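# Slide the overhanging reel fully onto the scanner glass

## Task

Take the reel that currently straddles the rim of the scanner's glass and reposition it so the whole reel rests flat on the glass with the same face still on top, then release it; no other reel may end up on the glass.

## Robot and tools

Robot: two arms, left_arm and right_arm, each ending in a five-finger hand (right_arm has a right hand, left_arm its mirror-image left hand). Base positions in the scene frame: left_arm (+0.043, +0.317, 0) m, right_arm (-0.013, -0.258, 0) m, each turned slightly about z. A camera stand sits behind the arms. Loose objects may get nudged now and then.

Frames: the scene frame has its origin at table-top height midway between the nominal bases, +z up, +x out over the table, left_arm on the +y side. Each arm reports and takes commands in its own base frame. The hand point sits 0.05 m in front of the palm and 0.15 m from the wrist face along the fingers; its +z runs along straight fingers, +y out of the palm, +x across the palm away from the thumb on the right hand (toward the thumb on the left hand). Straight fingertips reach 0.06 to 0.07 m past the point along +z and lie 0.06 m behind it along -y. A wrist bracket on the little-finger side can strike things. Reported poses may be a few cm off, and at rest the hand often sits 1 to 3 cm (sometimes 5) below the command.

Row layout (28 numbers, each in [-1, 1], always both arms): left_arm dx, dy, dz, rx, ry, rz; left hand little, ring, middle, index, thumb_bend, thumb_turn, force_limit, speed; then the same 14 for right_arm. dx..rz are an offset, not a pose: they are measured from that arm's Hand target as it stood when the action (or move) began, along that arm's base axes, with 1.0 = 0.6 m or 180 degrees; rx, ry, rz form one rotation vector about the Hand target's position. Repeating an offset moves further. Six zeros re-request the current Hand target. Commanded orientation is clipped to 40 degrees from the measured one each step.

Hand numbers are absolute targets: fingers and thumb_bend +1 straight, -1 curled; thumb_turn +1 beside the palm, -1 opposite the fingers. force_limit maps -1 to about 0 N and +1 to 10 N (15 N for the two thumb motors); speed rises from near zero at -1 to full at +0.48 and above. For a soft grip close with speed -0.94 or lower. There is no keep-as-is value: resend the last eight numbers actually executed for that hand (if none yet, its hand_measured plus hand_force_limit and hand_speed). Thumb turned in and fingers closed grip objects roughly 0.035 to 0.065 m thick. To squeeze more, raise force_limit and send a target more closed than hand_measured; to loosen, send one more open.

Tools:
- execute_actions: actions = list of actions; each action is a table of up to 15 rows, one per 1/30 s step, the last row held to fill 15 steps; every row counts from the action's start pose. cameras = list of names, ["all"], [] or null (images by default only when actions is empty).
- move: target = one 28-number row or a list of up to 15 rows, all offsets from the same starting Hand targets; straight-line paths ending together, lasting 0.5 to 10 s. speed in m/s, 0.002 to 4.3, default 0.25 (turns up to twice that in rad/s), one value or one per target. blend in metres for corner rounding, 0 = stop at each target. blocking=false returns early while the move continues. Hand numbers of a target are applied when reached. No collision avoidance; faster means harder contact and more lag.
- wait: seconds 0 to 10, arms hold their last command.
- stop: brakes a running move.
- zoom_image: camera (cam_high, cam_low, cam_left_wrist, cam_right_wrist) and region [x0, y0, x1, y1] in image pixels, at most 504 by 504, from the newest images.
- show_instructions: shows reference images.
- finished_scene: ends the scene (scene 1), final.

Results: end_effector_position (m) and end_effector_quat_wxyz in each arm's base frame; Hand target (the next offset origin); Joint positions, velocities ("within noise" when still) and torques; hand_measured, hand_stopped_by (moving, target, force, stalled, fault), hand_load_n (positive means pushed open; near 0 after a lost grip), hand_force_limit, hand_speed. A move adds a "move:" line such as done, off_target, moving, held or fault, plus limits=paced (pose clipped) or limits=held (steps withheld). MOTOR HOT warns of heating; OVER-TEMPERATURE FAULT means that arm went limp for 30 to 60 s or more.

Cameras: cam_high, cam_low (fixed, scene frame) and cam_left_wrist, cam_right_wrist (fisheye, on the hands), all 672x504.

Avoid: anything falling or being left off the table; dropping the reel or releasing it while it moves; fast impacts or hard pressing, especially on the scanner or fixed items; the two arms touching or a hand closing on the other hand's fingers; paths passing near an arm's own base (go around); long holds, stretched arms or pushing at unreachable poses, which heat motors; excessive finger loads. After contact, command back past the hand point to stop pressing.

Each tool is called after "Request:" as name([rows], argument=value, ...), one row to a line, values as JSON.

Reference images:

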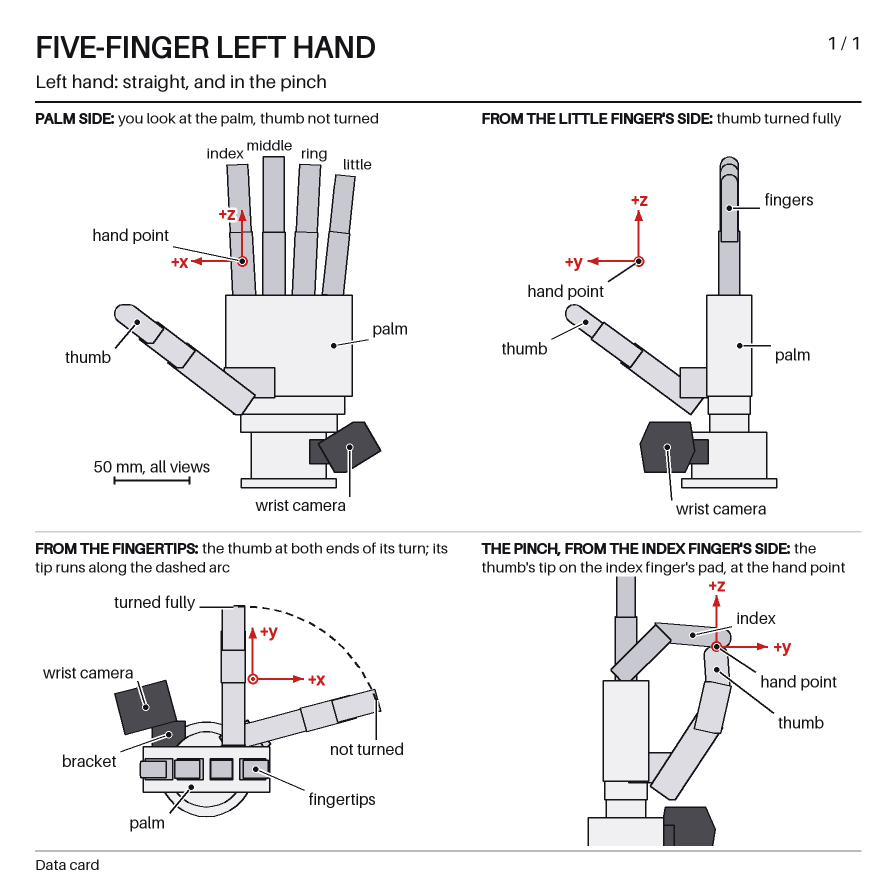

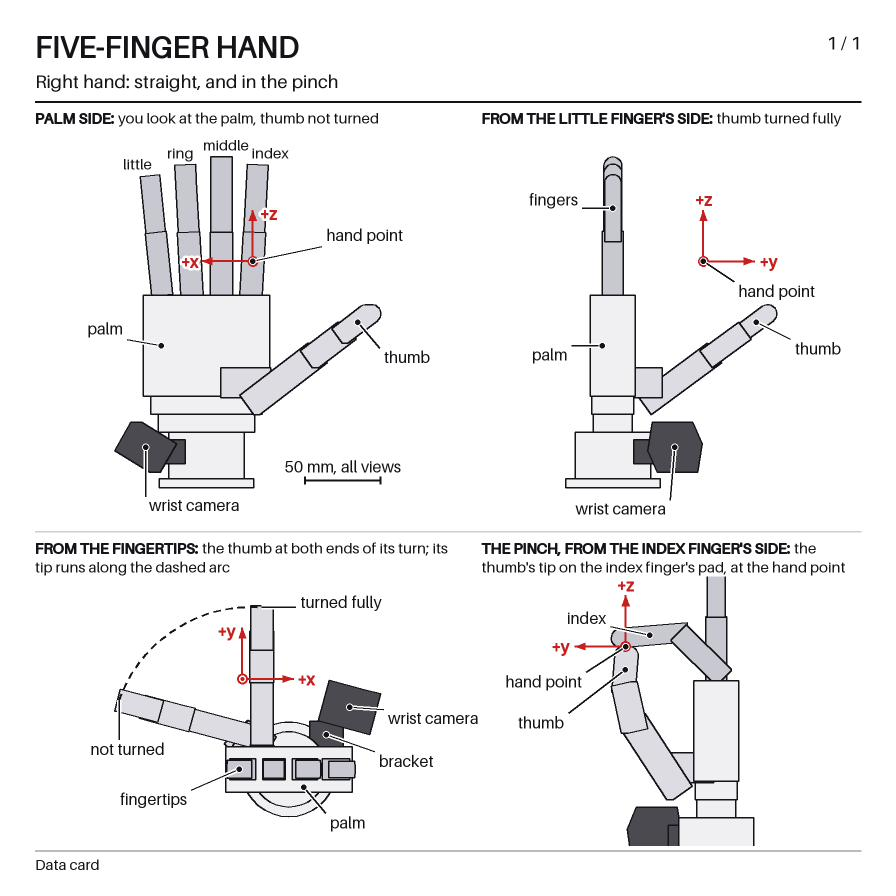

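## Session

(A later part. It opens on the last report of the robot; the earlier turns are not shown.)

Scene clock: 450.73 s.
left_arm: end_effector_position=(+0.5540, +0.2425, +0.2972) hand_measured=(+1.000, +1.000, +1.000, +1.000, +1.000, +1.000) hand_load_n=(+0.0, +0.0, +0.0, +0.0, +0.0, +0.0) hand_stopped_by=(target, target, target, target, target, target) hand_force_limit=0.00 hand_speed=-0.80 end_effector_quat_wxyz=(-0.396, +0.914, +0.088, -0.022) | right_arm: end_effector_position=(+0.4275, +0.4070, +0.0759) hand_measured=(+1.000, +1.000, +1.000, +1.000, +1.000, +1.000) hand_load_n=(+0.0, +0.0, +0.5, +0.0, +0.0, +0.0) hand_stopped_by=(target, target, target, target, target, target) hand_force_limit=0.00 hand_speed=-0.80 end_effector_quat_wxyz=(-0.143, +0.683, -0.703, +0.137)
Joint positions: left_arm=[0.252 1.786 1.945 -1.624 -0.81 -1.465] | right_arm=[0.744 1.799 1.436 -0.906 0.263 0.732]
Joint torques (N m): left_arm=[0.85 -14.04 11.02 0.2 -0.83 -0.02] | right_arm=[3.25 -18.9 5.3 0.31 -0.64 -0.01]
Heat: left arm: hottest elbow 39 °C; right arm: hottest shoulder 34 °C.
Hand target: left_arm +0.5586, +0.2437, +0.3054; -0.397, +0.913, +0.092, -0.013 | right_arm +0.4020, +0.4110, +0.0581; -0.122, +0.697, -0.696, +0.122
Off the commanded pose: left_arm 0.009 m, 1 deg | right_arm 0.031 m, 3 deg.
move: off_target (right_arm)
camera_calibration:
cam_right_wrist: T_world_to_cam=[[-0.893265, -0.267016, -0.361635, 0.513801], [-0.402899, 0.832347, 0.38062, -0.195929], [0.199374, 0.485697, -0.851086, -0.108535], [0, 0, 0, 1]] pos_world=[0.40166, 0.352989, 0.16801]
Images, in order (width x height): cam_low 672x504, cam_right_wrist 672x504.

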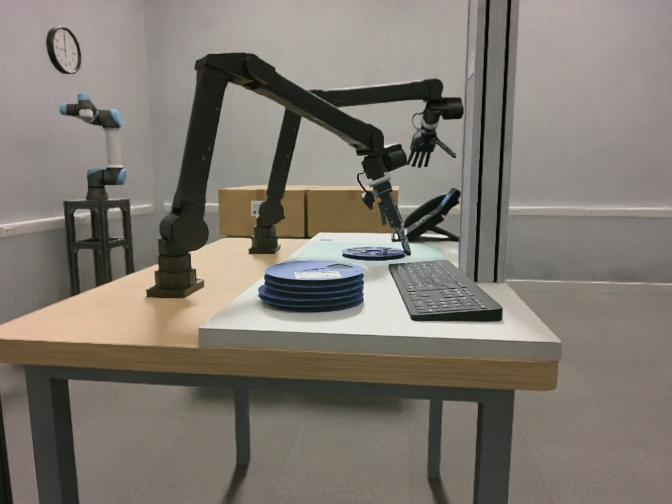

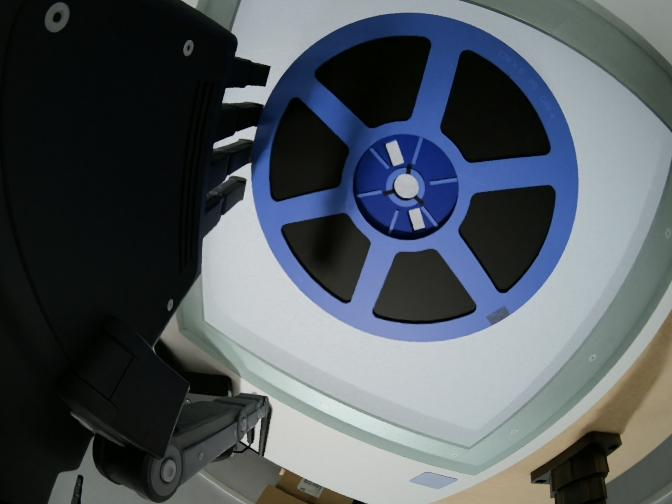

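Request:
move([
  [0,0,0,0,0,0,1,1,1,1,1,1,0,-0.8,0.1,0,0.03,0,0,0,1,1,1,1,1,1,0,-0.8],
  [0,0,0,0,0,0,1,1,1,1,1,1,0,-0.8,0.1,0,0.27,0,0,0,1,1,1,1,1,1,0,-0.8],
], speed=0.15, cameras=["all"])

Request:
zoom_image(camera="cam_low", region=[300, 200, 440, 300])

Request:
zoom_image(camera="cam_right_wrist", region=[200, 0, 672, 400])

Scene clock: 469.70 s.
left_arm: end_effector_position=(+0.5540, +0.2425, +0.2972) hand_measured=(+1.000, +1.000, +1.000, +1.000, +1.000, +1.000) hand_load_n=(+0.0, +0.0, +0.0, +0.0, +0.0, +0.0) hand_stopped_by=(target, target, target, target, target, target) hand_force_limit=0.00 hand_speed=-0.80 end_effector_quat_wxyz=(-0.396, +0.914, +0.088, -0.022) | right_arm: end_effector_position=(+0.4495, +0.4057, +0.1840) hand_measured=(+1.000, +1.000, +1.000, +1.000, +1.000, +1.000) hand_load_n=(+0.5, +0.0, +0.0, +0.0, +0.0, +0.0) hand_stopped_by=(target, target, target, target, target, target) hand_force_limit=0.00 hand_speed=-0.80 end_effector_quat_wxyz=(-0.091, +0.701, -0.697, +0.119)
Joint positions: left_arm=[0.252 1.786 1.945 -1.624 -0.81 -1.465] | right_arm=[0.706 1.858 1.822 -1.33 0.222 0.677]
Joint torques (N m): left_arm=[0.91 -14.04 11 0.21 -0.83 -0.01] | right_arm=[0.38 -22.95 12.88 0.02 0.19 -0.12]
Heat: left arm: hottest elbow 39 °C; right arm: hottest shoulder 34 °C.
Hand target: left_arm +0.5586, +0.2437, +0.3054; -0.397, +0.913, +0.092, -0.013 | right_arm +0.4619, +0.4110, +0.2201; -0.122, +0.697, -0.696, +0.122
Off the commanded pose: left_arm 0.009 m, 1 deg | right_arm 0.039 m, 4 deg.
move: off_target (right_arm)
camera_calibration:
cam_right_wrist: T_world_to_cam=[[-0.917489, -0.304724, -0.255652, 0.578886], [-0.384658, 0.843345, 0.375243, -0.23873], [0.101257, 0.44262, -0.890974, 0.0486163], [0, 0, 0, 1]] pos_world=[0.434369, 0.356214, 0.280891]

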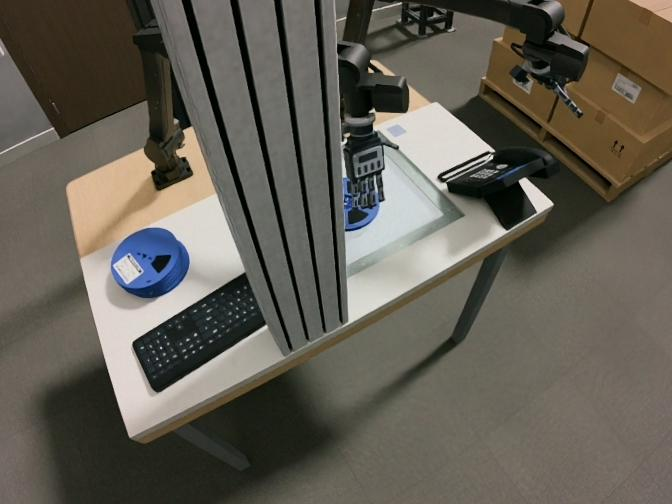

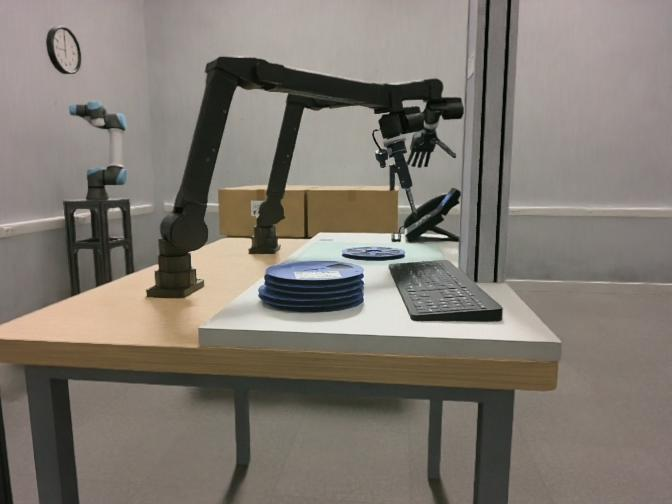

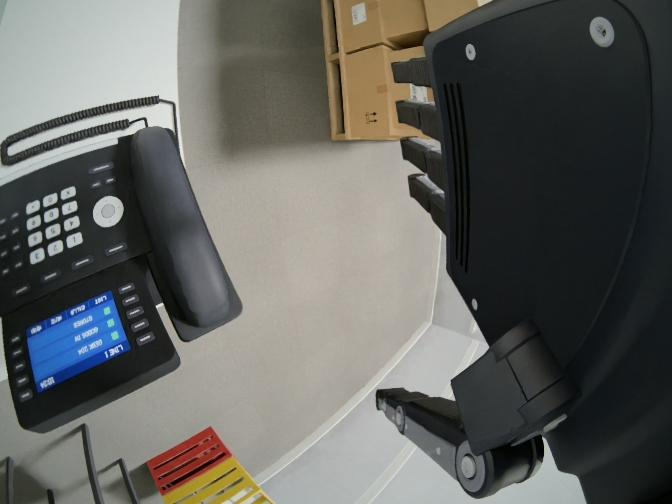

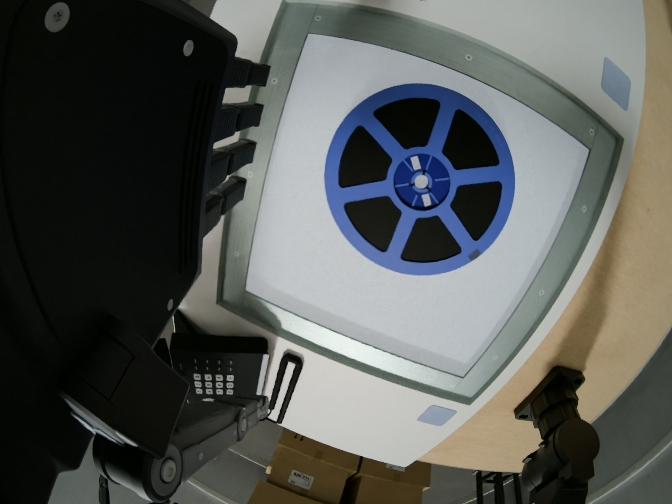

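Scaled by 3.600 from the camera's 672x504 image, which has a finer 960x720 frame.

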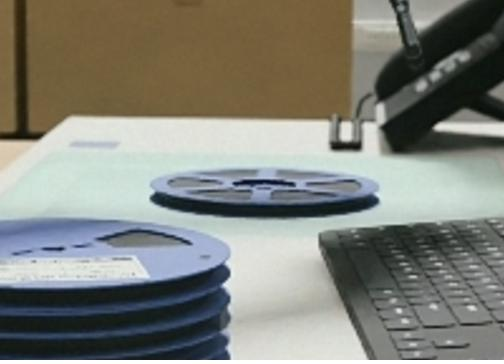

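Scaled by 1.068 from the camera's 672x504 image, which has a finer 960x720 frame.

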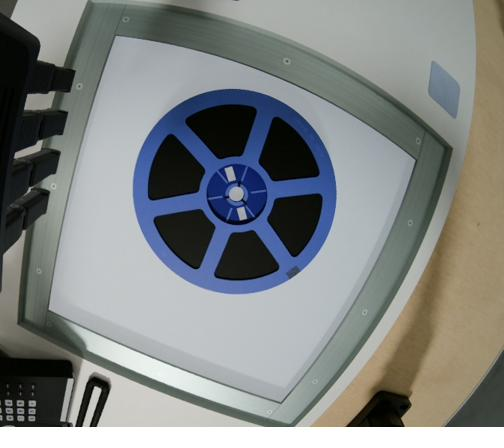

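Request:
finished_scene()

The scene is finished: the task was done.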